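# Shelve the aisle cartons and box, move red block to desk

## Task

At the far end of the aisle, working only with the final shelving section on the left and on the right, finish three jobs. (a) Every carton lying on the aisle floor must end up on a shelf of those sections, resting directly on the shelf board (not stacked on another carton), level, and not overhanging. (b) The red foam block must be taken out of the row of foam blocks there and placed on the desk, while each yellow block stays upright in its original spot without being rotated. (c) The long cardboard box on the desk must go onto a shelf of those sections, directly on the board (not on a carton), level, and not projecting beyond the shelf's front edge. The desk must stay roughly where it is, and the robot must not topple or finish leaning, or the whole task fails.

## Robot and tools

Robot: TidyBot++, a 0.54 x 0.50 x 0.38 m wheeled base with one seven-joint arm ending in a right five-finger hand. The shoulder sits 0.12 m ahead of base centre, 0.68 m up. Arm segments: upper 0.42 m, forearm 0.31 m, hand 0.32 m to the hand point; straight fingers extend about 0.07 m past that point. The arm starts folded, hand pointing down, poking up to 0.15 m ahead of the base. Cameras: base_camera and wrist_camera (on the little-finger side, aimed at the hand point).

Frames (metres): base frame has its origin on the floor beneath base centre, x forward, y left, z up; hand_pose and "target" use it. The odometry frame is the base frame as it was at scene start; base_odometry is wheel-count only, so slip shows as travel, heading in rad (left positive, -3.142 to 3.142). base_tilt is in degrees.

Tool move: one action, built from any of "base", "joints", "target", plus optional "speeds", "min_time_s", "cameras", "blocking". Parts start together.
- base: an object of relative offsets from where the base currently is: translate_m (forward +, -2 to 2 m), strafe_m (left +, -2 to 2 m), rotate_rad (counter-clockwise +, -6.3 to 6.3 rad). Not a pose.
- joints: object of absolute targets by name. joint_1_rad (any angle; positive turns arm clockwise seen from above, opposite to heading), joint_2_rad (shoulder, -2.249 to 2.249, 0 = upright, + leans forward), joint_3_rad (any angle), joint_4_rad (elbow, -2.579 to 2.579), joint_5_rad (any), joint_6_rad (wrist, -2.099 to 2.099), joint_7_rad (any; hand roll). Radians. Any-angle joints go the short way, so rotate by less than half a turn per step. Hand keys, all scaled -1 to 1 with +1 open: hand_little, hand_ring, hand_middle, hand_index, hand_thumb_bend (-1 fully bent), hand_thumb_turn (-1 in front of palm, +1 beside it); settings hand_force_limit (-1 about 0 N to +1 10 N, 15 N thumb) and hand_speed (-0.96 to 1; full speed from +0.48). A camera-level reference posture: 0, -1.2, 3.142, -2.03, 0, -0.203, -1.832.
- target: one list of seven numbers [x, y, z, qw, qx, qy, qz], an absolute hand pose in the base frame, metres then quaternion. Alongside it, joints may contain only the hand keys and the two settings, else the call is refused.
- speeds: caps for this action, translate_m/strafe_m 0.05 to 0.5 m/s (give one value when both are used), rotate_rad 0.1 to 1.57 rad/s. min_time_s: 0.1 to 8 s, the minimum duration of arm motions.
- blocking false returns in about 0.5 s with motion continuing; a later move overrides only what it names.
wait: seconds 0 to 10, returns early once motions settle. stop: brakes all your running motions. zoom_image: camera plus region [x0, y0, x1, y1] in pixels, max 504 each side. show_instructions shows the reference page. finished_scene ends the scene irreversibly; the result must hold without the robot.

Result lines: "move" is done or the worst status; base_status, joint_status, hand_status give per-motion outcomes (done, moving, off_target, stopped, not_followed, contact_stop, time_out, torque_fault, limit_stop_at_motor_heat). hand_target is where the hand would be at commanded angles. hand_stopped_by lists little, ring, middle, index, thumb_bend, thumb_turn as moving/target/force/stalled/fault. *_load_n are fingertip forces in N (positive = pushed open); a dropped grip shows as loads near 0. motor_effort is percent of max torque, peak in brackets. "pictures" names the images in order. An uncommanded stop, a refusal or a torque fault cancels the remaining move/wait/finished_scene calls of that reply.

Practical advice:
- Base "done" only means the wheels turned; a blocked base may have stopped short. Odometry drifts a few cm over many moves; check with cameras.
- A target pose usually lands within about 4 cm / 10 degrees. To refine, shift your last target by (wanted minus hand_pose). To hold steady after a target, resend hand_target, not hand_pose. Unreachable poses wander up to 10 s and end time_out. Low forward poses close to the base can miss or strike the base; no check prevents arm-base contact.
- A downward-pointing hand reaches at most about 0.93 m height, only close in.
- Loads make the arm sag; correct with offsets, never by commanding a joint to its current reading while holding something.
- Grasping: with thumb turned in front (-1), fingers wrap objects about 0.035 to 0.065 m thick; tips can pinch others. Fingers stop at hand_force_limit; for gentle grips use hand_speed -0.94 or lower. Scene starts with force limit 0 and speed -0.8. To squeeze more, raise the limit and send a more-closed target.
- Don't let the arm snag furniture above about 0.6 m while driving, swing it out stretched, or shove hard on shelves or desk: the robot can tip. Back off to recover a slight lean. Avoid impacts (torque limits 104.5 N m joints 1-4, 51.3 N m joints 5-7; exceeding one freezes the arm 10 s). Long stretched holds heat motors; MOTOR HOT appears at 60 °C, fault at 75 °C.
- Don't drop objects, release them moving, or let things fall far; don't knock the yellow blocks or move the desk. Objects may occasionally be nudged by outside pushes.

Each tool is called after "Emit:" as name(argument=value, ...), one argument or row to a line, values as JSON.

Reference images:

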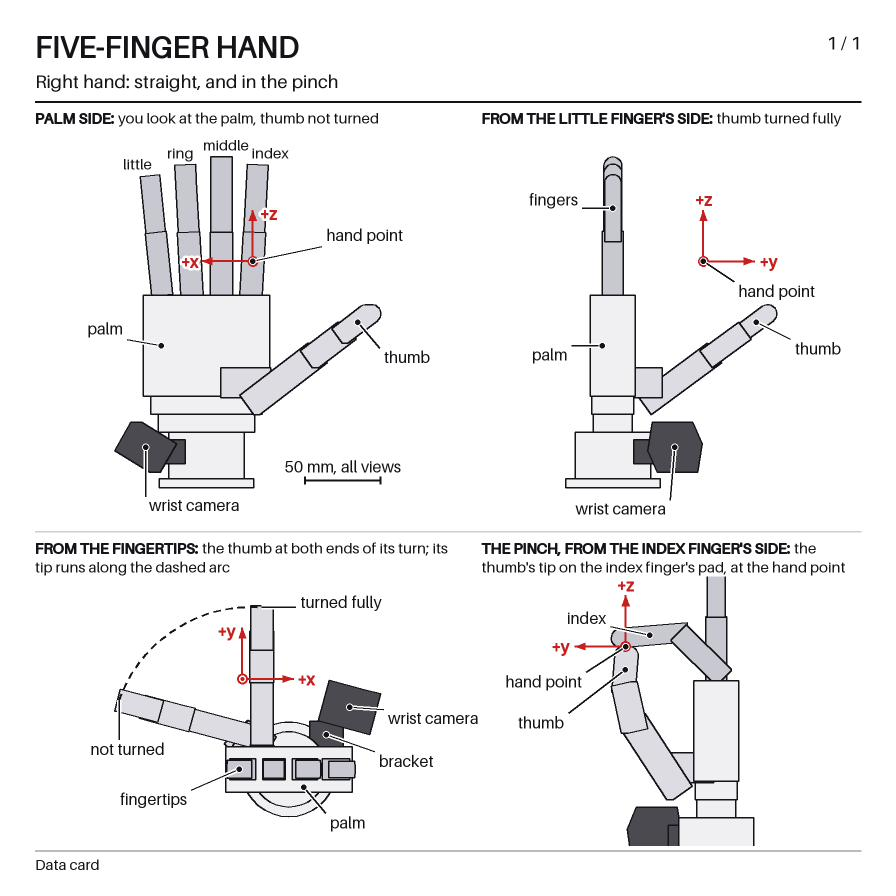

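## Session

Emit:
move(
)

Scene clock: 0.00 s.
Motor temperatures (°C): [29 31 29 29 40 38 30]
base_odometry: x=+0.000 y=+0.000 heading=+0.000
base_tilt: forward=+0.6 right=-0.1
base_status: not commanded
joint_positions: joint_1_rad=+0.046 joint_2_rad=-0.317 joint_3_rad=+3.096 joint_4_rad=-2.501 joint_5_rad=+0.010 joint_6_rad=-0.870 joint_7_rad=+1.603 hand_little=+1.000 hand_ring=+1.000 hand_middle=+1.000 hand_index=+1.000 hand_thumb_turn=+1.000 hand_thumb_bend=+1.000 hand_force_limit=+0.000 hand_speed=-0.800
joint_status: not commanded
hand_stopped_by: target,target,target,target,target,target
little_load_n: 0.0
ring_load_n: 0.0
middle_load_n: 0.0
index_load_n: 0.0
thumb_bend_load_n: 0.0
thumb_turn_load_n: 0.0
motor_effort: joint_1_rad=+0 joint_2_rad=-1 joint_3_rad=+0 joint_4_rad=+10 joint_5_rad=+0 joint_6_rad=+1 joint_7_rad=-1
hand_pose: x=+0.3012 y=+0.0583 z=+0.5808 quat_wxyz=(+0.043, -0.018, +0.999, -0.012) (m; base frame)
hand_target: x=+0.3009 y=+0.0583 z=+0.5806 quat_wxyz=(+0.043, -0.018, +0.999, -0.012) (m; base frame)
hand_status: not commanded
pictures: base_camera, wrist_camera
Images, in order (width x height): base_camera 644x364, wrist_camera 504x504.

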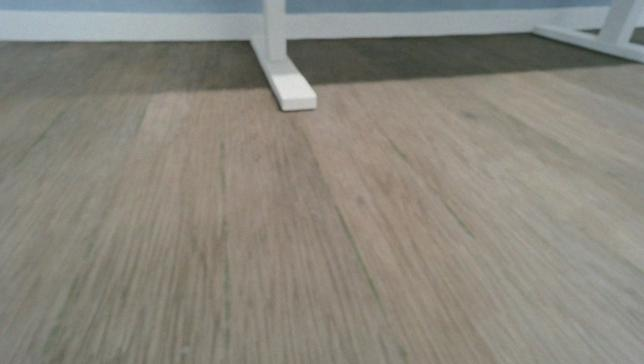

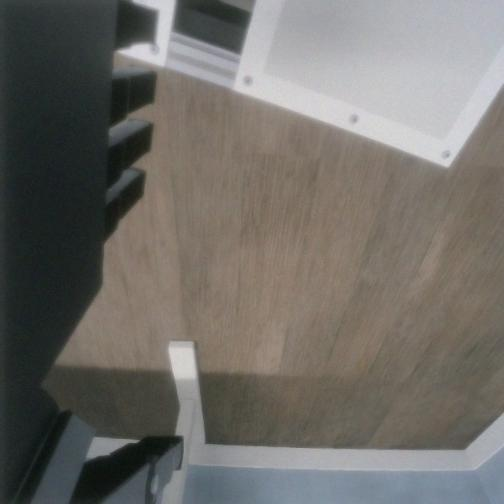

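Emit:
move(
  joints={"joint_1_rad":0,"joint_2_rad":-1.2,"joint_3_rad":3.142,"joint_4_rad":-2.03,"joint_5_rad":0,"joint_6_rad":-0.203,"joint_7_rad":-1.832},
  cameras=["all"],
)

Emit:
move(
  joints={"joint_1_rad":-1.0},
  cameras=["wrist_camera"],
)

Emit:
move(
  joints={"joint_1_rad":1.0},
  cameras=["wrist_camera"],
)

Scene clock: 8.77 s.
move: done
base_odometry: x=+0.000 y=+0.000 heading=+0.000
base_tilt: forward=+0.6 right=-0.1
base_status: not commanded
joint_positions: joint_1_rad=+0.016 joint_2_rad=-1.186 joint_3_rad=+3.117 joint_4_rad=-2.042 joint_5_rad=+0.010 joint_6_rad=-0.267 joint_7_rad=+4.408 hand_little=+1.000 hand_ring=+1.000 hand_middle=+1.000 hand_index=+1.000 hand_thumb_turn=+1.000 hand_thumb_bend=+1.000 hand_force_limit=+0.000 hand_speed=-0.800
joint_status: all done
hand_stopped_by: target,target,target,target,target,target
little_load_n: -0.5
ring_load_n: 0.0
middle_load_n: 0.0
index_load_n: 0.0
thumb_bend_load_n: 0.0
thumb_turn_load_n: 0.0
motor_effort: joint_1_rad=+1(2) joint_2_rad=+16(18) joint_3_rad=+1(2) joint_4_rad=+13(17) joint_5_rad=-1(1) joint_6_rad=+7(9) joint_7_rad=-1(2)
hand_pose: x=+0.2767 y=-0.0389 z=+1.1438 quat_wxyz=(+0.115, -0.528, +0.072, -0.839) (m; base frame)
hand_target: x=+0.2586 y=-0.0490 z=+1.1725 quat_wxyz=(+0.113, -0.490, +0.065, -0.862) (m; base frame)
hand_status: not commanded
pictures: base_camera, wrist_camera
Images, in order (width x height): base_camera 644x364, wrist_camera 504x504.

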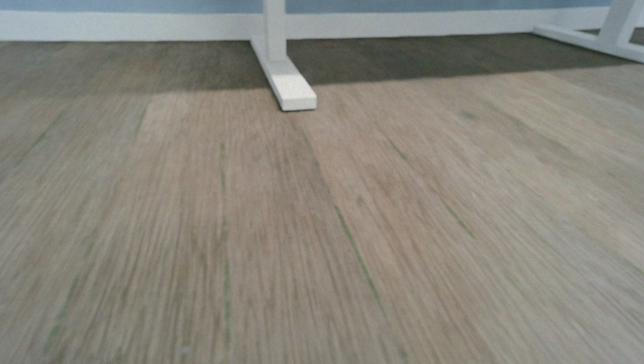

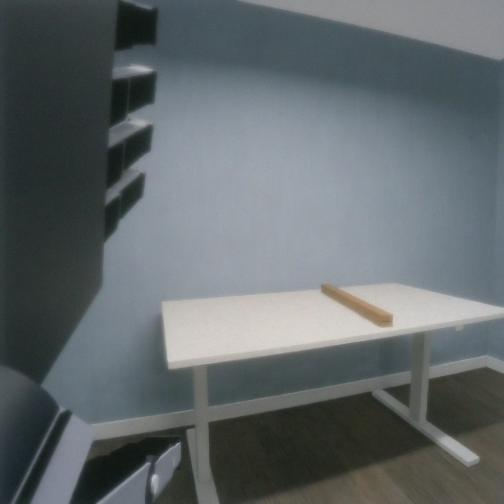

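Scene clock: 11.07 s.
move: done
base_odometry: x=+0.000 y=+0.000 heading=+0.000
base_tilt: forward=+0.6 right=-0.1
base_status: not commanded
joint_positions: joint_1_rad=-0.986 joint_2_rad=-1.186 joint_3_rad=+3.118 joint_4_rad=-2.042 joint_5_rad=+0.010 joint_6_rad=-0.267 joint_7_rad=+4.411 hand_little=+1.000 hand_ring=+1.000 hand_middle=+1.000 hand_index=+1.000 hand_thumb_turn=+1.000 hand_thumb_bend=+1.000 hand_force_limit=+0.000 hand_speed=-0.800
joint_status: all done
hand_stopped_by: target,target,target,target,target,target
little_load_n: 0.0
ring_load_n: 0.0
middle_load_n: 0.0
index_load_n: 0.0
thumb_bend_load_n: 0.0
thumb_turn_load_n: 0.0
motor_effort: joint_1_rad=+0(2) joint_2_rad=+16(16) joint_3_rad=+0(1) joint_4_rad=+13(14) joint_5_rad=+0(1) joint_6_rad=+7(8) joint_7_rad=-1(1)
hand_pose: x=+0.2371 y=+0.1115 z=+1.1439 quat_wxyz=(+0.503, -0.497, -0.191, -0.681) (m; base frame)
hand_target: x=+0.2357 y=+0.0910 z=+1.1725 quat_wxyz=(+0.513, -0.461, -0.178, -0.702) (m; base frame)
hand_status: not commanded
pictures: wrist_camera
Images, in order (width x height): wrist_camera 504x504.

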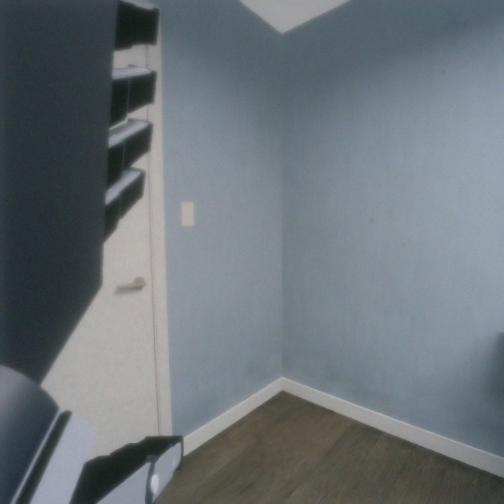

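Scene clock: 14.20 s.
move: done
base_odometry: x=+0.000 y=+0.000 heading=+0.000
base_tilt: forward=+0.6 right=-0.1
base_status: not commanded
joint_positions: joint_1_rad=+0.986 joint_2_rad=-1.186 joint_3_rad=+3.118 joint_4_rad=-2.042 joint_5_rad=+0.010 joint_6_rad=-0.267 joint_7_rad=+4.411 hand_little=+1.000 hand_ring=+1.000 hand_middle=+1.000 hand_index=+1.000 hand_thumb_turn=+1.000 hand_thumb_bend=+1.000 hand_force_limit=+0.000 hand_speed=-0.800
joint_status: all done
hand_stopped_by: target,target,target,target,target,target
little_load_n: 0.0
ring_load_n: 0.0
middle_load_n: 0.0
index_load_n: 0.0
thumb_bend_load_n: 0.0
thumb_turn_load_n: -0.5
motor_effort: joint_1_rad=+1(2) joint_2_rad=+16(16) joint_3_rad=+0(1) joint_4_rad=+13(14) joint_5_rad=+0(1) joint_6_rad=+7(8) joint_7_rad=-1(1)
hand_pose: x=+0.1754 y=-0.1524 z=+1.1439 quat_wxyz=(-0.291, -0.433, +0.309, -0.795) (m; base frame)
hand_target: x=+0.1532 y=-0.1440 z=+1.1725 quat_wxyz=(-0.314, -0.399, +0.291, -0.811) (m; base frame)
hand_status: not commanded
pictures: wrist_camera
Images, in order (width x height): wrist_camera 504x504.

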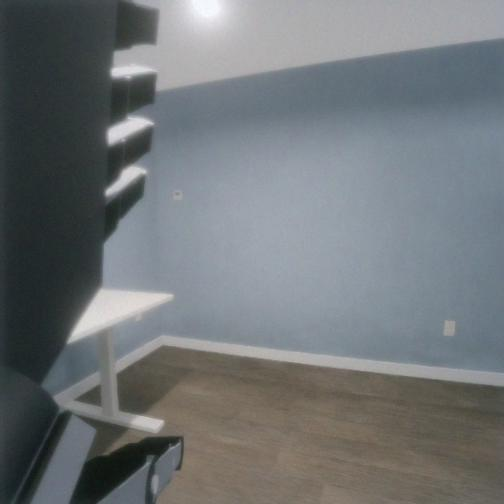

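Emit:
move(
  joints={"joint_1_rad":2.0},
  cameras=["wrist_camera"],
)

Emit:
move(
  joints={"joint_1_rad":3.0},
  cameras=["wrist_camera"],
)

Emit:
move(
  joints={"joint_1_rad":4.2},
  cameras=["wrist_camera"],
)

Scene clock: 22.83 s.
move: done
base_odometry: x=+0.000 y=+0.000 heading=+0.000
base_tilt: forward=+0.6 right=-0.1
base_status: not commanded
joint_positions: joint_1_rad=+1.986 joint_2_rad=-1.186 joint_3_rad=+3.119 joint_4_rad=-2.042 joint_5_rad=+0.010 joint_6_rad=-0.267 joint_7_rad=+4.411 hand_little=+1.000 hand_ring=+1.000 hand_middle=+1.000 hand_index=+1.000 hand_thumb_turn=+1.000 hand_thumb_bend=+1.000 hand_force_limit=+0.000 hand_speed=-0.800
joint_status: all done
hand_stopped_by: target,target,target,target,target,target
little_load_n: 0.0
ring_load_n: 0.0
middle_load_n: 0.0
index_load_n: 0.0
thumb_bend_load_n: 0.0
thumb_turn_load_n: 0.0
motor_effort: joint_1_rad=+0(2) joint_2_rad=+15(16) joint_3_rad=+1(1) joint_4_rad=+13(13) joint_5_rad=-1(1) joint_6_rad=+7(8) joint_7_rad=-1(1)
hand_pose: x=+0.0213 y=-0.1298 z=+1.1439 quat_wxyz=(-0.636, -0.232, +0.479, -0.558) (m; base frame)
hand_target: x=+0.0163 y=-0.1066 z=+1.1725 quat_wxyz=(-0.664, -0.210, +0.447, -0.561) (m; base frame)
hand_status: not commanded
pictures: wrist_camera
Images, in order (width x height): wrist_camera 504x504.

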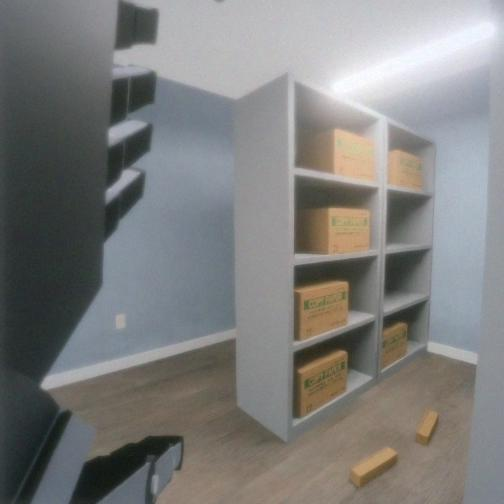

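Scene clock: 25.13 s.
move: done
base_odometry: x=+0.000 y=+0.000 heading=+0.000
base_tilt: forward=+0.6 right=+0.0
base_status: not commanded
joint_positions: joint_1_rad=+2.986 joint_2_rad=-1.186 joint_3_rad=+3.119 joint_4_rad=-2.042 joint_5_rad=+0.010 joint_6_rad=-0.267 joint_7_rad=+4.411 hand_little=+1.000 hand_ring=+1.000 hand_middle=+1.000 hand_index=+1.000 hand_thumb_turn=+1.000 hand_thumb_bend=+1.000 hand_force_limit=+0.000 hand_speed=-0.800
joint_status: all done
hand_stopped_by: target,target,target,target,target,target
little_load_n: 0.0
ring_load_n: 0.0
middle_load_n: 0.0
index_load_n: 0.0
thumb_bend_load_n: 0.0
thumb_turn_load_n: 0.0
motor_effort: joint_1_rad=+0(2) joint_2_rad=+15(16) joint_3_rad=+1(1) joint_4_rad=+13(13) joint_5_rad=+0(1) joint_6_rad=+7(8) joint_7_rad=+0(1)
hand_pose: x=-0.0430 y=+0.0122 z=+1.1439 quat_wxyz=(-0.826, +0.026, +0.532, -0.185) (m; base frame)
hand_target: x=-0.0262 y=+0.0288 z=+1.1725 quat_wxyz=(-0.852, +0.030, +0.493, -0.174) (m; base frame)
hand_status: not commanded
pictures: wrist_camera
Images, in order (width x height): wrist_camera 504x504.

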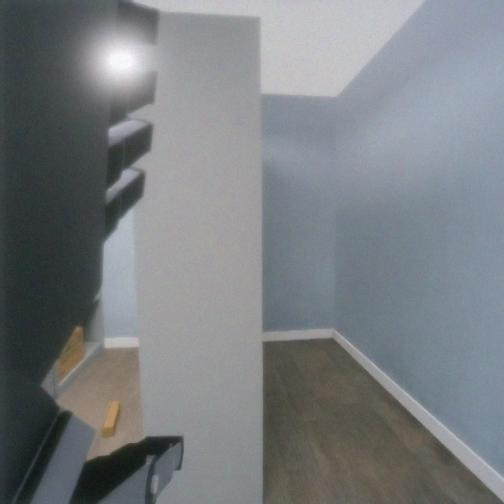

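Scene clock: 27.60 s.
move: done
base_odometry: x=+0.000 y=+0.000 heading=+0.000
base_tilt: forward=+0.6 right=-0.1
base_status: not commanded
joint_positions: joint_1_rad=+4.186 joint_2_rad=-1.186 joint_3_rad=+3.119 joint_4_rad=-2.042 joint_5_rad=+0.010 joint_6_rad=-0.267 joint_7_rad=+4.411 hand_little=+1.000 hand_ring=+1.000 hand_middle=+1.000 hand_index=+1.000 hand_thumb_turn=+1.000 hand_thumb_bend=+1.000 hand_force_limit=+0.000 hand_speed=-0.800
joint_status: all done
hand_stopped_by: target,target,target,target,target,target
little_load_n: 0.0
ring_load_n: 0.0
middle_load_n: 0.0
index_load_n: 0.0
thumb_bend_load_n: 0.0
thumb_turn_load_n: 0.0
motor_effort: joint_1_rad=+0(2) joint_2_rad=+16(16) joint_3_rad=+0(1) joint_4_rad=+13(13) joint_5_rad=+0(1) joint_6_rad=+7(8) joint_7_rad=-1(1)
hand_pose: x=+0.0716 y=+0.1554 z=+1.1439 quat_wxyz=(-0.786, +0.322, +0.424, +0.314) (m; base frame)
hand_target: x=+0.0933 y=+0.1457 z=+1.1725 quat_wxyz=(-0.801, +0.303, +0.390, +0.337) (m; base frame)
hand_status: not commanded
pictures: wrist_camera
Images, in order (width x height): wrist_camera 504x504.

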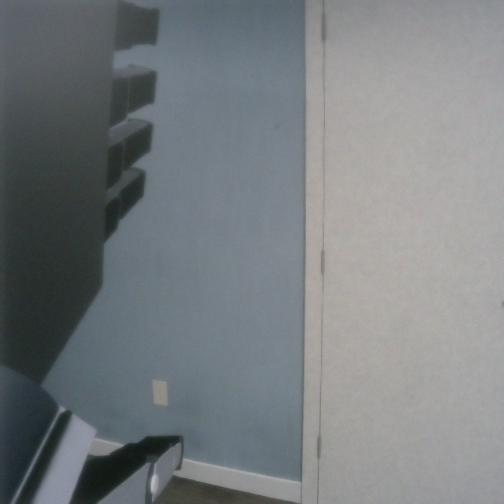

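Emit:
move(
  joints={"joint_1_rad":0.0},
  base={"rotate_rad":-3.14},
  cameras=["all"],
)

Scene clock: 36.07 s.
move: done
base_odometry: x=+0.000 y=+0.000 heading=-3.140
base_tilt: forward=+0.6 right=-0.1
base_status: done
joint_positions: joint_1_rad=+6.272 joint_2_rad=-1.187 joint_3_rad=+3.121 joint_4_rad=-2.042 joint_5_rad=+0.010 joint_6_rad=-0.267 joint_7_rad=+4.411 hand_little=+1.000 hand_ring=+1.000 hand_middle=+1.000 hand_index=+1.000 hand_thumb_turn=+1.000 hand_thumb_bend=+1.000 hand_force_limit=+0.000 hand_speed=-0.800
joint_status: all done
hand_stopped_by: target,target,target,target,target,target
little_load_n: 0.0
ring_load_n: 0.0
middle_load_n: 0.0
index_load_n: 0.0
thumb_bend_load_n: 0.0
thumb_turn_load_n: 0.0
motor_effort: joint_1_rad=+0(3) joint_2_rad=+16(18) joint_3_rad=+1(1) joint_4_rad=+13(13) joint_5_rad=-1(1) joint_6_rad=+7(8) joint_7_rad=-1(1)
hand_pose: x=+0.2769 y=-0.0368 z=+1.1441 quat_wxyz=(-0.125, +0.528, -0.066, +0.838) (m; base frame)
hand_target: x=+0.2586 y=-0.0490 z=+1.1725 quat_wxyz=(-0.113, +0.490, -0.065, +0.862) (m; base frame)
hand_status: not commanded
pictures: base_camera, wrist_camera
Images, in order (width x height): base_camera 644x364, wrist_camera 504x504.

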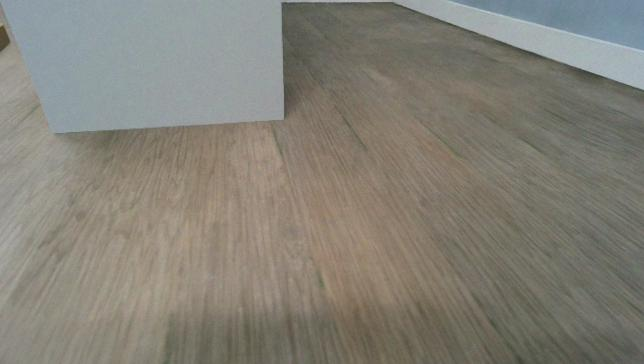

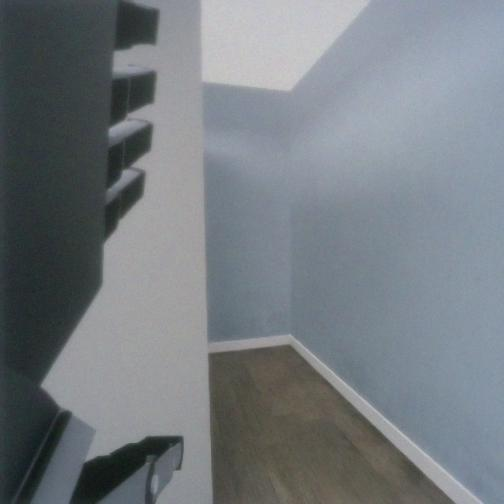

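Emit:
move(
  base={"strafe_m":1.0},
  cameras=["all"],
)

Scene clock: 42.00 s.
move: done
base_odometry: x=+0.002 y=-1.000 heading=-3.140
base_tilt: forward=+0.6 right=-0.1
base_status: done
joint_positions: joint_1_rad=+6.276 joint_2_rad=-1.187 joint_3_rad=+3.126 joint_4_rad=-2.042 joint_5_rad=+0.010 joint_6_rad=-0.267 joint_7_rad=+4.411 hand_little=+1.000 hand_ring=+1.000 hand_middle=+1.000 hand_index=+1.000 hand_thumb_turn=+1.000 hand_thumb_bend=+1.000 hand_force_limit=+0.000 hand_speed=-0.800
joint_status: not commanded
hand_stopped_by: target,target,target,target,target,target
little_load_n: -0.5
ring_load_n: 0.0
middle_load_n: 0.0
index_load_n: 0.0
thumb_bend_load_n: 0.0
thumb_turn_load_n: 0.0
motor_effort: joint_1_rad=+1(2) joint_2_rad=+15(16) joint_3_rad=+0(2) joint_4_rad=+13(13) joint_5_rad=+0(1) joint_6_rad=+7(8) joint_7_rad=+0(1)
hand_pose: x=+0.2767 y=-0.0395 z=+1.1440 quat_wxyz=(-0.124, +0.527, -0.069, +0.838) (m; base frame)
hand_target: x=+0.2586 y=-0.0490 z=+1.1725 quat_wxyz=(-0.113, +0.490, -0.065, +0.862) (m; base frame)
hand_status: not commanded
pictures: base_camera, wrist_camera
Images, in order (width x height): base_camera 644x364, wrist_camera 504x504.

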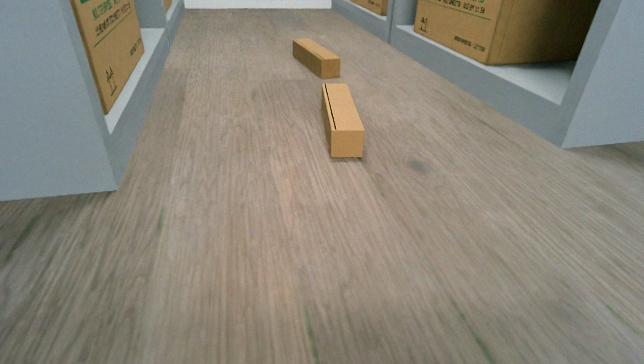

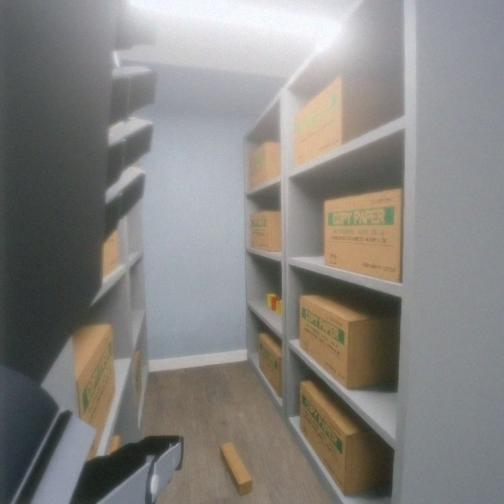

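Emit:
zoom_image(
  camera="base_camera",
  region=[0, 0, 504, 200],
)

Emit:
zoom_image(
  camera="wrist_camera",
  region=[50, 100, 450, 500],
)

Scaled by 1.000.

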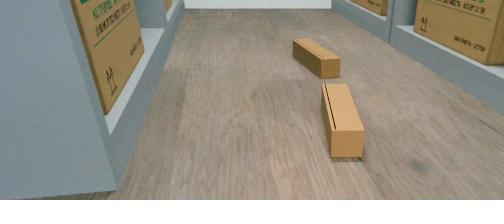

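Scaled by 1.260 from the camera's 504x504 image, which has a finer 720x720 frame.

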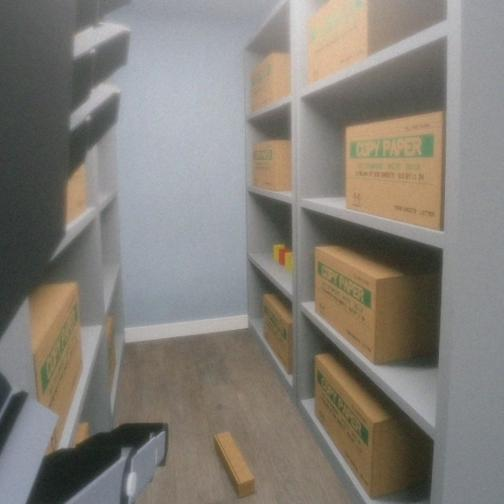

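Emit:
move(
  base={"rotate_rad":0.15},
  cameras=["all"],
)

Scene clock: 55.53 s.
move: done
base_odometry: x=+0.002 y=-1.000 heading=-2.990
base_tilt: forward=+0.6 right=-0.1
base_status: done
joint_positions: joint_1_rad=+6.276 joint_2_rad=-1.187 joint_3_rad=+3.126 joint_4_rad=-2.042 joint_5_rad=+0.010 joint_6_rad=-0.267 joint_7_rad=+4.411 hand_little=+1.000 hand_ring=+1.000 hand_middle=+1.000 hand_index=+1.000 hand_thumb_turn=+1.000 hand_thumb_bend=+1.000 hand_force_limit=+0.000 hand_speed=-0.800
joint_status: not commanded
hand_stopped_by: target,target,target,target,target,target
little_load_n: 0.0
ring_load_n: 0.0
middle_load_n: 0.0
index_load_n: 0.0
thumb_bend_load_n: 0.0
thumb_turn_load_n: 0.0
motor_effort: joint_1_rad=+1(1) joint_2_rad=+16(16) joint_3_rad=+1(1) joint_4_rad=+13(14) joint_5_rad=+0(1) joint_6_rad=+7(8) joint_7_rad=+0(1)
hand_pose: x=+0.2767 y=-0.0395 z=+1.1440 quat_wxyz=(-0.124, +0.527, -0.069, +0.838) (m; base frame)
hand_target: x=+0.2586 y=-0.0490 z=+1.1725 quat_wxyz=(-0.113, +0.490, -0.065, +0.862) (m; base frame)
hand_status: not commanded
pictures: base_camera, wrist_camera
Images, in order (width x height): base_camera 644x364, wrist_camera 504x504.

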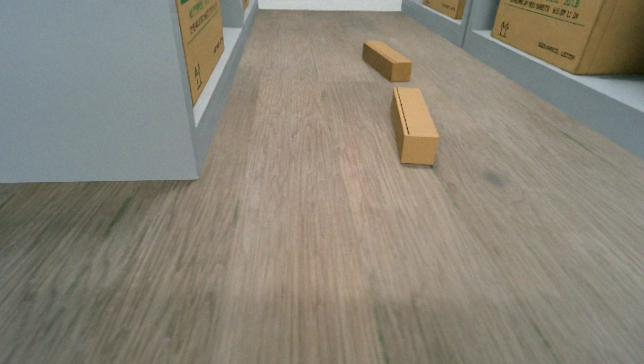

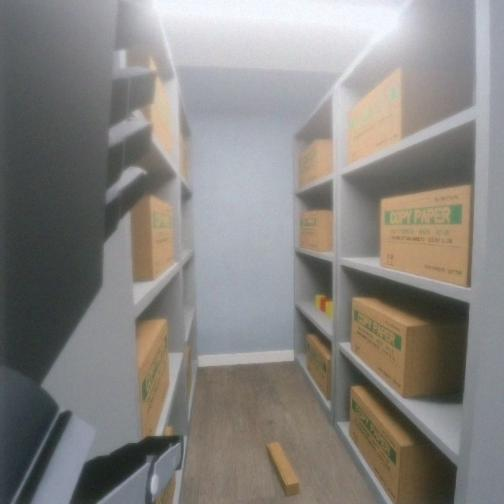

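Emit:
move(
  base={"rotate_rad":0.06},
)

Emit:
move(
  base={"strafe_m":-0.25},
  cameras=["all"],
)

Scene clock: 60.90 s.
move: done
base_odometry: x=+0.002 y=-1.000 heading=-2.930
base_tilt: forward=+0.5 right=-0.1
base_status: done
joint_positions: joint_1_rad=+6.276 joint_2_rad=-1.187 joint_3_rad=+3.126 joint_4_rad=-2.042 joint_5_rad=+0.010 joint_6_rad=-0.267 joint_7_rad=+4.411 hand_little=+1.000 hand_ring=+1.000 hand_middle=+1.000 hand_index=+1.000 hand_thumb_turn=+1.000 hand_thumb_bend=+1.000 hand_force_limit=+0.000 hand_speed=-0.800
joint_status: not commanded
hand_stopped_by: target,target,target,target,target,target
little_load_n: 0.0
ring_load_n: 0.0
middle_load_n: 0.0
index_load_n: 0.0
thumb_bend_load_n: 0.0
thumb_turn_load_n: 0.0
motor_effort: joint_1_rad=+0(1) joint_2_rad=+16(16) joint_3_rad=+1(1) joint_4_rad=+13(13) joint_5_rad=-1(1) joint_6_rad=+7(8) joint_7_rad=-1(1)
hand_pose: x=+0.2767 y=-0.0395 z=+1.1440 quat_wxyz=(-0.124, +0.527, -0.069, +0.838) (m; base frame)
hand_target: x=+0.2586 y=-0.0490 z=+1.1725 quat_wxyz=(-0.113, +0.490, -0.065, +0.862) (m; base frame)
hand_status: not commanded
pictures: none

Scene clock: 62.70 s.
move: done
base_odometry: x=-0.051 y=-0.756 heading=-2.929
base_tilt: forward=+0.6 right=-0.1
base_status: done
joint_positions: joint_1_rad=+6.277 joint_2_rad=-1.187 joint_3_rad=+3.131 joint_4_rad=-2.042 joint_5_rad=+0.010 joint_6_rad=-0.266 joint_7_rad=+4.411 hand_little=+1.000 hand_ring=+1.000 hand_middle=+1.000 hand_index=+1.000 hand_thumb_turn=+1.000 hand_thumb_bend=+1.000 hand_force_limit=+0.000 hand_speed=-0.800
joint_status: not commanded
hand_stopped_by: target,target,target,target,target,target
little_load_n: 0.0
ring_load_n: 0.0
middle_load_n: 0.0
index_load_n: 0.0
thumb_bend_load_n: 0.0
thumb_turn_load_n: 0.0
motor_effort: joint_1_rad=+0(2) joint_2_rad=+16(16) joint_3_rad=+0(2) joint_4_rad=+13(13) joint_5_rad=-1(1) joint_6_rad=+7(8) joint_7_rad=+0(1)
hand_pose: x=+0.2766 y=-0.0421 z=+1.1439 quat_wxyz=(-0.124, +0.527, -0.071, +0.838) (m; base frame)
hand_target: x=+0.2586 y=-0.0490 z=+1.1725 quat_wxyz=(-0.113, +0.490, -0.065, +0.862) (m; base frame)
hand_status: not commanded
pictures: base_camera, wrist_camera
Images, in order (width x height): base_camera 644x364, wrist_camera 504x504.

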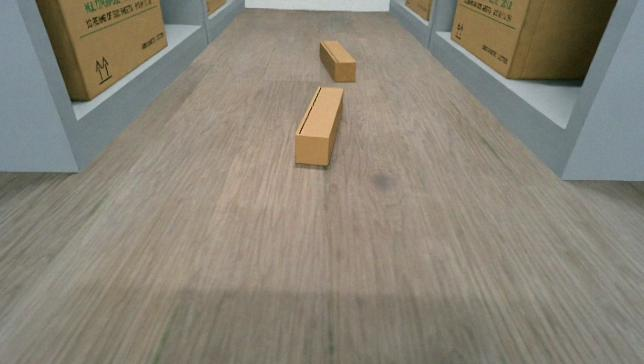

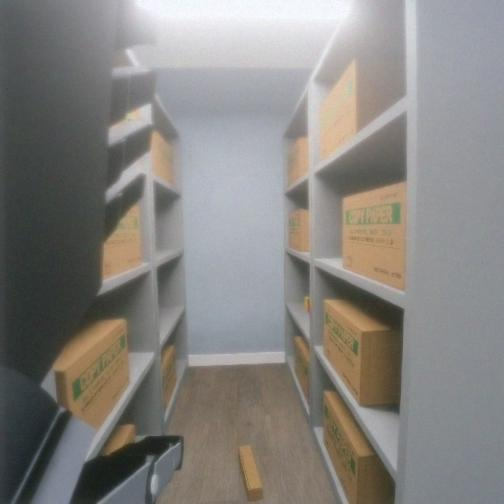

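Emit:
move(
  base={"translate_m":0.4},
  cameras=["all"],
)

Emit:
zoom_image(
  camera="wrist_camera",
  region=[100, 150, 400, 450],
)

Scene clock: 93.40 s.
move: done
base_odometry: x=-0.442 y=-0.840 heading=-2.929
base_tilt: forward=+0.6 right=-0.1
base_status: done
joint_positions: joint_1_rad=+6.277 joint_2_rad=-1.188 joint_3_rad=+3.131 joint_4_rad=-2.041 joint_5_rad=+0.010 joint_6_rad=-0.264 joint_7_rad=+4.411 hand_little=+1.000 hand_ring=+1.000 hand_middle=+1.000 hand_index=+1.000 hand_thumb_turn=+1.000 hand_thumb_bend=+1.000 hand_force_limit=+0.000 hand_speed=-0.800
joint_status: not commanded
hand_stopped_by: target,target,target,target,target,target
little_load_n: 0.0
ring_load_n: 0.0
middle_load_n: -0.5
index_load_n: 0.0
thumb_bend_load_n: 0.5
thumb_turn_load_n: 0.0
motor_effort: joint_1_rad=+0(1) joint_2_rad=+16(18) joint_3_rad=+0(1) joint_4_rad=+13(14) joint_5_rad=-1(1) joint_6_rad=+7(8) joint_7_rad=-1(1)
hand_pose: x=+0.2760 y=-0.0420 z=+1.1449 quat_wxyz=(-0.124, +0.525, -0.071, +0.839) (m; base frame)
hand_target: x=+0.2586 y=-0.0490 z=+1.1725 quat_wxyz=(-0.113, +0.490, -0.065, +0.862) (m; base frame)
hand_status: not commanded
pictures: base_camera, wrist_camera
Images, in order (width x height): base_camera 644x364, wrist_camera 504x504.

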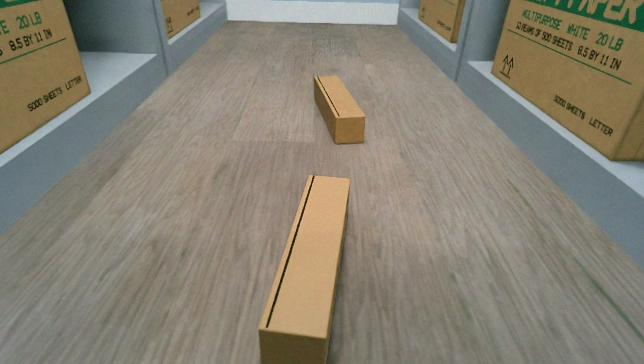

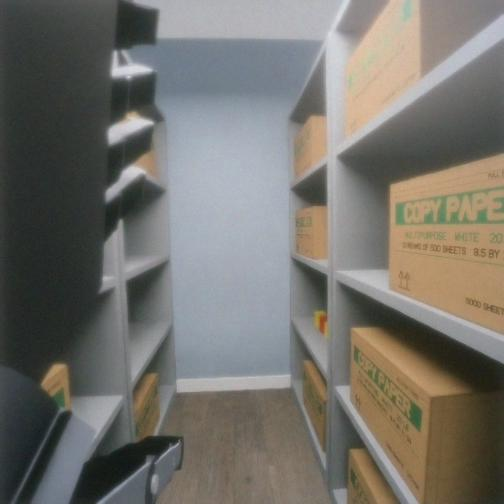

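Scaled by 1.680 from the camera's 504x504 image, which has a finer 720x720 frame.

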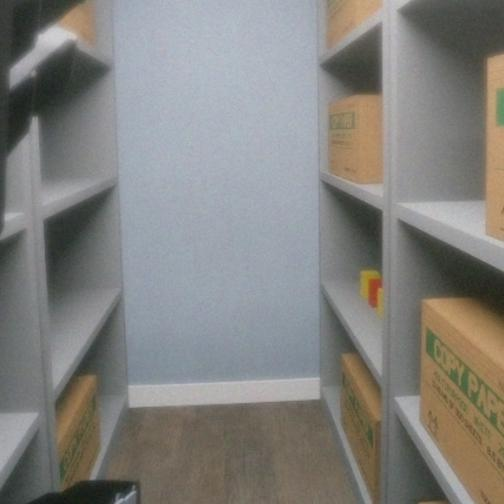

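Emit:
move(
  joints={"joint_1_rad":0,"joint_2_rad":-0.317,"joint_3_rad":3.142,"joint_4_rad":-2.5,"joint_5_rad":0,"joint_6_rad":-0.35,"joint_7_rad":-1.57,"hand_thumb_turn":-1,"hand_speed":0.0},
  cameras=["all"],
)

Scene clock: 117.87 s.
move: done
base_odometry: x=-0.442 y=-0.840 heading=-2.929
base_tilt: forward=+0.6 right=-0.1
base_status: not commanded
joint_positions: joint_1_rad=+6.277 joint_2_rad=-0.331 joint_3_rad=+3.131 joint_4_rad=-2.474 joint_5_rad=+0.010 joint_6_rad=-0.290 joint_7_rad=+4.671 hand_little=+1.000 hand_ring=+1.000 hand_middle=+1.000 hand_index=+1.000 hand_thumb_turn=-1.000 hand_thumb_bend=+1.000 hand_force_limit=+0.000 hand_speed=+0.000
joint_status: all done
hand_stopped_by: target,target,target,target,target,target
little_load_n: 0.0
ring_load_n: 0.0
middle_load_n: 0.0
index_load_n: 0.0
thumb_bend_load_n: 0.0
thumb_turn_load_n: 0.0
motor_effort: joint_1_rad=+0(2) joint_2_rad=-3(18) joint_3_rad=+0(1) joint_4_rad=+13(17) joint_5_rad=+0(2) joint_6_rad=+5(9) joint_7_rad=-1(2)
hand_pose: x=+0.4317 y=-0.0538 z=+0.6436 quat_wxyz=(-0.005, +0.938, -0.007, +0.346) (m; base frame)
hand_target: x=+0.4040 y=-0.0590 z=+0.6191 quat_wxyz=(+0.000, +0.954, +0.000, +0.300) (m; base frame)
hand_status: not commanded
pictures: base_camera, wrist_camera
Images, in order (width x height): base_camera 644x364, wrist_camera 504x504.

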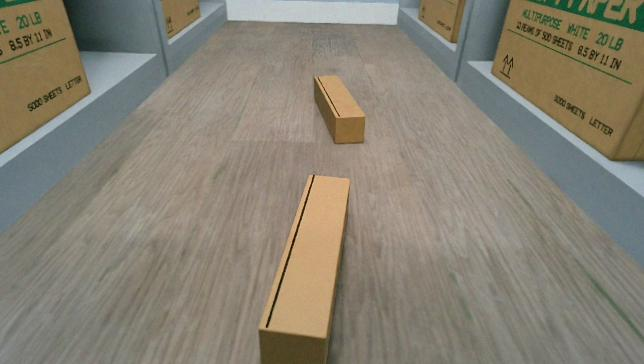

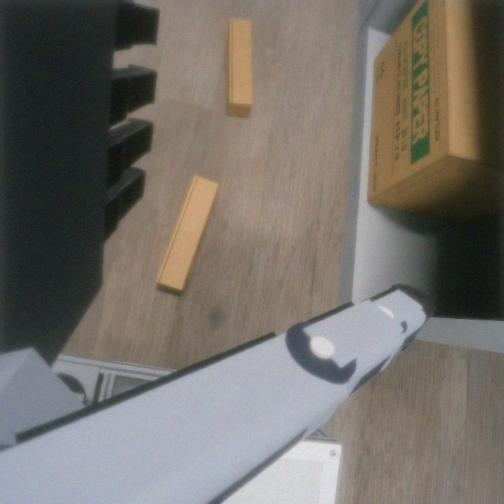

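Emit:
move(
  target=[0.58, 0.0, 0.33, 0, 1, 0, 0],
  min_time_s=2,
  cameras=["wrist_camera"],
)

Scene clock: 123.30 s.
move: done
base_odometry: x=-0.442 y=-0.840 heading=-2.929
base_tilt: forward=+0.6 right=-0.1
base_status: not commanded
joint_positions: joint_1_rad=+6.485 joint_2_rad=+1.018 joint_3_rad=+2.613 joint_4_rad=-1.684 joint_5_rad=+0.782 joint_6_rad=-0.620 joint_7_rad=+3.971 hand_little=+1.000 hand_ring=+1.000 hand_middle=+1.000 hand_index=+1.000 hand_thumb_turn=-1.000 hand_thumb_bend=+1.000 hand_force_limit=+0.000 hand_speed=+0.000
joint_status: not commanded
hand_stopped_by: target,target,target,target,target,target
little_load_n: 0.0
ring_load_n: 0.0
middle_load_n: 0.0
index_load_n: 0.0
thumb_bend_load_n: 0.0
thumb_turn_load_n: 0.0
motor_effort: joint_1_rad=+0(1) joint_2_rad=-31(33) joint_3_rad=-6(7) joint_4_rad=+6(13) joint_5_rad=+0(1) joint_6_rad=+0(5) joint_7_rad=-1(1)
hand_pose: x=+0.5874 y=+0.0074 z=+0.3357 quat_wxyz=(-0.012, +1.000, +0.009, +0.016) (m; base frame)
hand_target: x=+0.5800 y=+0.0000 z=+0.3300 quat_wxyz=(+0.000, +1.000, +0.000, +0.000) (m; base frame)
hand_status: done (0.012 m and 2.5 deg from the pose sent, 0.351 m and 40.5 deg at the start)
pictures: wrist_camera
Images, in order (width x height): wrist_camera 504x504.

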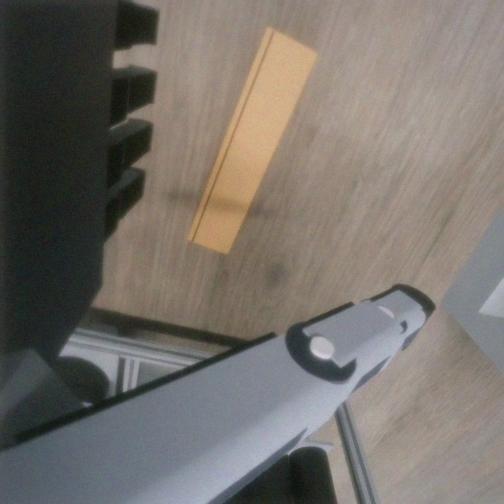

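Emit:
move(
  target=[0.52, 0.0, 0.22, 0.4607, -0.8851, 0.0577, -0.03],
  min_time_s=2.5,
  cameras=["all"],
)

Scene clock: 153.43 s.
move: done
base_odometry: x=-0.442 y=-0.840 heading=-2.929
base_tilt: forward=+0.6 right=-0.1
base_status: not commanded
joint_positions: joint_1_rad=+6.795 joint_2_rad=+1.344 joint_3_rad=+3.158 joint_4_rad=-1.618 joint_5_rad=-1.073 joint_6_rad=-0.996 joint_7_rad=+6.083 hand_little=+1.000 hand_ring=+1.000 hand_middle=+1.000 hand_index=+1.000 hand_thumb_turn=-1.000 hand_thumb_bend=+1.000 hand_force_limit=+0.000 hand_speed=+0.000
joint_status: not commanded
hand_stopped_by: target,target,target,target,target,target
little_load_n: 0.0
ring_load_n: 0.0
middle_load_n: 0.0
index_load_n: 0.0
thumb_bend_load_n: 0.0
thumb_turn_load_n: 0.0
motor_effort: joint_1_rad=+1(2) joint_2_rad=-32(33) joint_3_rad=-3(12) joint_4_rad=+1(6) joint_5_rad=-2(4) joint_6_rad=-5(6) joint_7_rad=-1(1)
hand_pose: x=+0.5203 y=-0.0136 z=+0.2210 quat_wxyz=(-0.436, +0.897, -0.061, +0.026) (m; base frame)
hand_target: x=+0.5200 y=+0.0000 z=+0.2200 quat_wxyz=(-0.461, +0.885, -0.058, +0.030) (m; base frame)
hand_status: done (0.014 m and 3.2 deg from the pose sent, 0.134 m and 54.2 deg at the start)
pictures: base_camera, wrist_camera
Images, in order (width x height): base_camera 644x364, wrist_camera 504x504.

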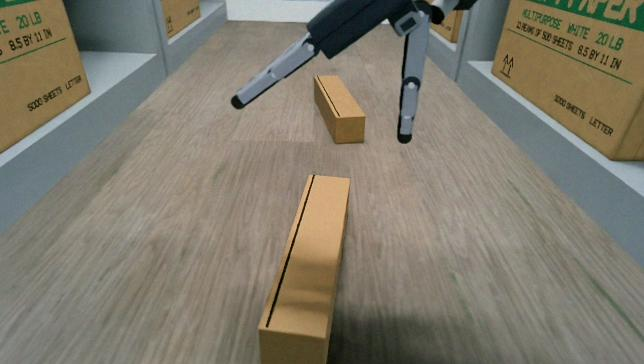

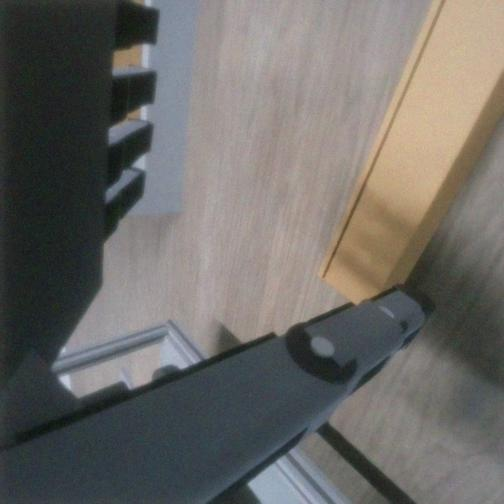

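Emit:
move(
  target=[0.555, 0.018, 0.12, 0.4607, -0.8851, 0.0577, -0.03],
  min_time_s=2,
  cameras=["all"],
)

Scene clock: 165.10 s.
move: done
base_odometry: x=-0.442 y=-0.840 heading=-2.929
base_tilt: forward=+0.6 right=-0.1
base_status: not commanded
joint_positions: joint_1_rad=+6.774 joint_2_rad=+1.585 joint_3_rad=+3.138 joint_4_rad=-1.326 joint_5_rad=-1.073 joint_6_rad=-0.996 joint_7_rad=+6.077 hand_little=+1.000 hand_ring=+1.000 hand_middle=+1.000 hand_index=+1.000 hand_thumb_turn=-1.000 hand_thumb_bend=+1.000 hand_force_limit=+0.000 hand_speed=+0.000
joint_status: not commanded
hand_stopped_by: target,target,target,target,target,target
little_load_n: 0.0
ring_load_n: 0.0
middle_load_n: -0.5
index_load_n: 0.0
thumb_bend_load_n: 0.0
thumb_turn_load_n: 0.0
motor_effort: joint_1_rad=+0(1) joint_2_rad=-33(34) joint_3_rad=-4(4) joint_4_rad=+2(2) joint_5_rad=-2(2) joint_6_rad=-5(6) joint_7_rad=-1(1)
hand_pose: x=+0.5588 y=-0.0133 z=+0.1222 quat_wxyz=(-0.435, +0.898, -0.041, +0.044) (m; base frame)
hand_target: x=+0.5550 y=+0.0180 z=+0.1200 quat_wxyz=(-0.461, +0.885, -0.058, +0.030) (m; base frame)
hand_status: done (0.032 m and 4.1 deg from the pose sent, 0.111 m and 3.2 deg at the start)
pictures: base_camera, wrist_camera
Images, in order (width x height): base_camera 644x364, wrist_camera 504x504.

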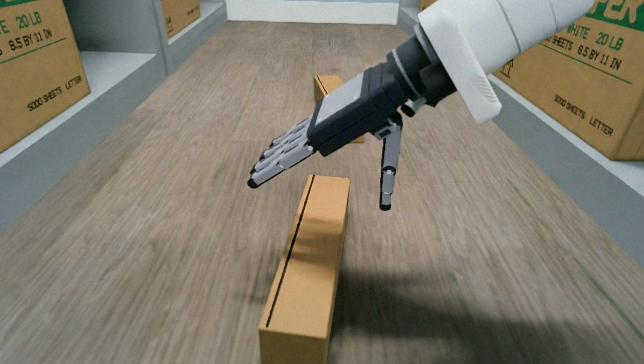

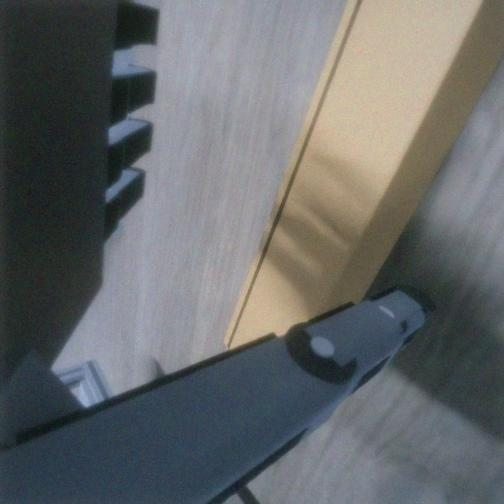

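Emit:
move(
  target=[0.555, 0.036, 0.055, 0.4607, -0.8851, 0.0577, -0.03],
  min_time_s=2,
  cameras=["all"],
)

Scene clock: 173.97 s.
move: done
base_odometry: x=-0.442 y=-0.840 heading=-2.929
base_tilt: forward=+0.6 right=-0.1
base_status: not commanded
joint_positions: joint_1_rad=+6.764 joint_2_rad=+1.743 joint_3_rad=+3.098 joint_4_rad=-1.167 joint_5_rad=-1.073 joint_6_rad=-0.996 joint_7_rad=+6.058 hand_little=+1.000 hand_ring=+1.000 hand_middle=+1.000 hand_index=+1.000 hand_thumb_turn=-1.000 hand_thumb_bend=+1.000 hand_force_limit=+0.000 hand_speed=+0.000
joint_status: not commanded
hand_stopped_by: target,target,target,target,target,target
little_load_n: 0.0
ring_load_n: 0.0
middle_load_n: 0.0
index_load_n: 0.0
thumb_bend_load_n: 0.0
thumb_turn_load_n: 0.0
motor_effort: joint_1_rad=+1(1) joint_2_rad=-33(34) joint_3_rad=-4(5) joint_4_rad=+2(2) joint_5_rad=-2(2) joint_6_rad=-5(6) joint_7_rad=-1(1)
hand_pose: x=+0.5640 y=+0.0124 z=+0.0652 quat_wxyz=(-0.451, +0.890, -0.045, +0.047) (m; base frame)
hand_target: x=+0.5550 y=+0.0360 z=+0.0550 quat_wxyz=(-0.461, +0.885, -0.058, +0.030) (m; base frame)
hand_status: done (0.027 m and 2.7 deg from the pose sent, 0.083 m and 4.1 deg at the start)
pictures: base_camera, wrist_camera
Images, in order (width x height): base_camera 644x364, wrist_camera 504x504.

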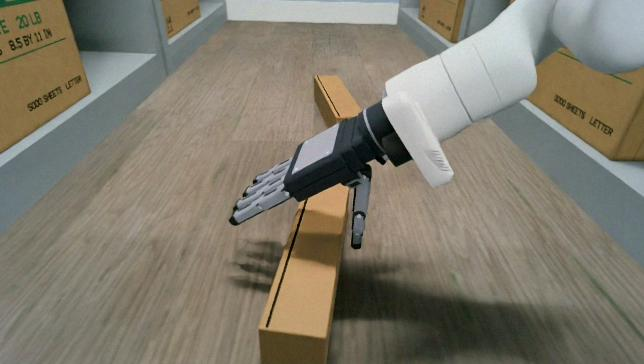

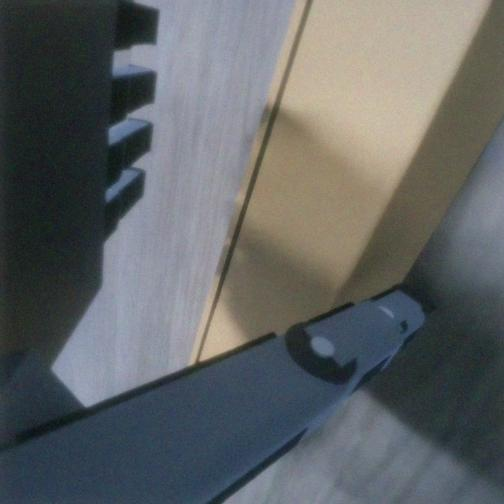

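Emit:
move(
  target=[0.552, 0.030, 0.024, 0.4607, -0.8851, 0.0577, -0.03],
  min_time_s=2,
  cameras=["all"],
)

Scene clock: 178.93 s.
move: done
base_odometry: x=-0.442 y=-0.840 heading=-2.929
base_tilt: forward=+0.6 right=-0.1
base_status: not commanded
joint_positions: joint_1_rad=+6.764 joint_2_rad=+1.822 joint_3_rad=+3.092 joint_4_rad=-1.061 joint_5_rad=-1.064 joint_6_rad=-0.996 joint_7_rad=+6.030 hand_little=+1.000 hand_ring=+1.000 hand_middle=+1.000 hand_index=+1.000 hand_thumb_turn=-1.000 hand_thumb_bend=+1.000 hand_force_limit=+0.000 hand_speed=+0.000
joint_status: not commanded
hand_stopped_by: target,target,target,target,target,target
little_load_n: 0.0
ring_load_n: 0.0
middle_load_n: 0.0
index_load_n: 0.0
thumb_bend_load_n: 0.0
thumb_turn_load_n: 0.5
motor_effort: joint_1_rad=+1(1) joint_2_rad=-32(33) joint_3_rad=-4(5) joint_4_rad=+2(3) joint_5_rad=-2(3) joint_6_rad=-5(6) joint_7_rad=-1(1)
hand_pose: x=+0.5695 y=+0.0113 z=+0.0334 quat_wxyz=(-0.448, +0.891, -0.051, +0.051) (m; base frame)
hand_target: x=+0.5520 y=+0.0300 z=+0.0240 quat_wxyz=(-0.461, +0.885, -0.058, +0.030) (m; base frame)
hand_status: done (0.027 m and 3.0 deg from the pose sent, 0.046 m and 2.7 deg at the start)
pictures: base_camera, wrist_camera
Images, in order (width x height): base_camera 644x364, wrist_camera 504x504.

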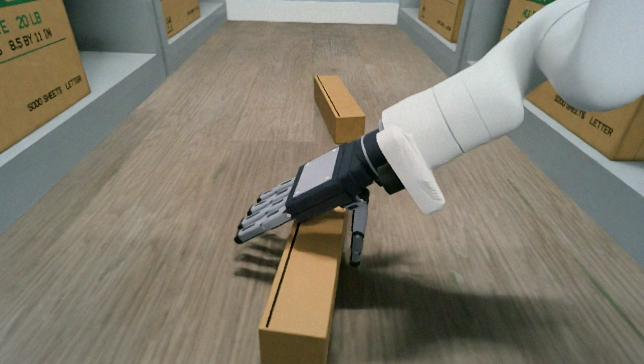

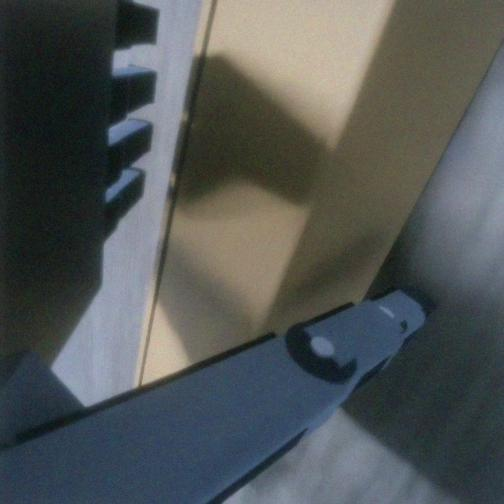

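Emit:
move(
  joints={"hand_little":-0.1,"hand_ring":-0.1,"hand_middle":-0.1,"hand_index":-0.1,"hand_thumb_bend":0.0,"hand_speed":-0.9,"hand_force_limit":-0.2},
  cameras=["all"],
)

Scene clock: 186.17 s.
move: off_target
base_odometry: x=-0.442 y=-0.840 heading=-2.929
base_tilt: forward=+0.7 right=-0.1
base_status: not commanded
joint_positions: joint_1_rad=+6.764 joint_2_rad=+1.822 joint_3_rad=+3.090 joint_4_rad=-1.061 joint_5_rad=-1.063 joint_6_rad=-0.996 joint_7_rad=+6.029 hand_little=+0.266 hand_ring=+0.284 hand_middle=+0.275 hand_index=+0.266 hand_thumb_turn=-1.000 hand_thumb_bend=+0.640 hand_force_limit=-0.200 hand_speed=-0.900
joint_status: hand_little off_target (ended at +0.266, target -0.100); hand_ring off_target (ended at +0.284, target -0.100); hand_middle off_target (ended at +0.275, target -0.100); hand_index off_target (ended at +0.266, target -0.100); hand_thumb_bend off_target (ended at +0.640, target +0.000); the others done
hand_stopped_by: force,force,force,force,force,target
little_load_n: 6.0
ring_load_n: 0.0
middle_load_n: 2.5
index_load_n: 5.5
thumb_bend_load_n: 15.0
thumb_turn_load_n: 6.5
motor_effort: joint_1_rad=+0(1) joint_2_rad=-32(33) joint_3_rad=-4(5) joint_4_rad=+2(3) joint_5_rad=-2(3) joint_6_rad=-5(6) joint_7_rad=-1(1)
hand_pose: x=+0.5698 y=+0.0121 z=+0.0337 quat_wxyz=(-0.449, +0.891, -0.051, +0.051) (m; base frame)
hand_target: x=+0.5520 y=+0.0300 z=+0.0240 quat_wxyz=(-0.461, +0.885, -0.058, +0.030) (m; base frame)
hand_status: not commanded
pictures: base_camera, wrist_camera
Images, in order (width x height): base_camera 644x364, wrist_camera 504x504.

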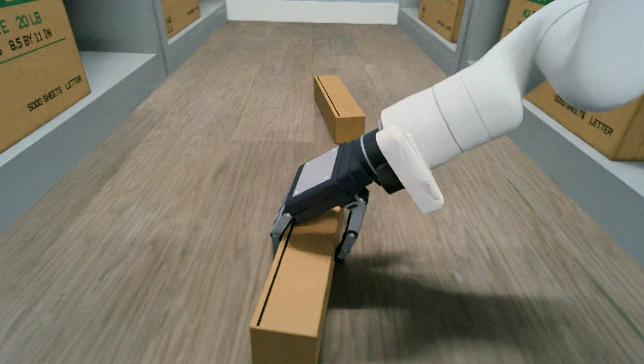

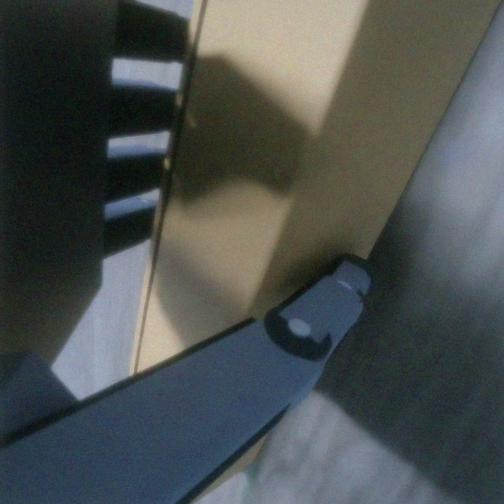

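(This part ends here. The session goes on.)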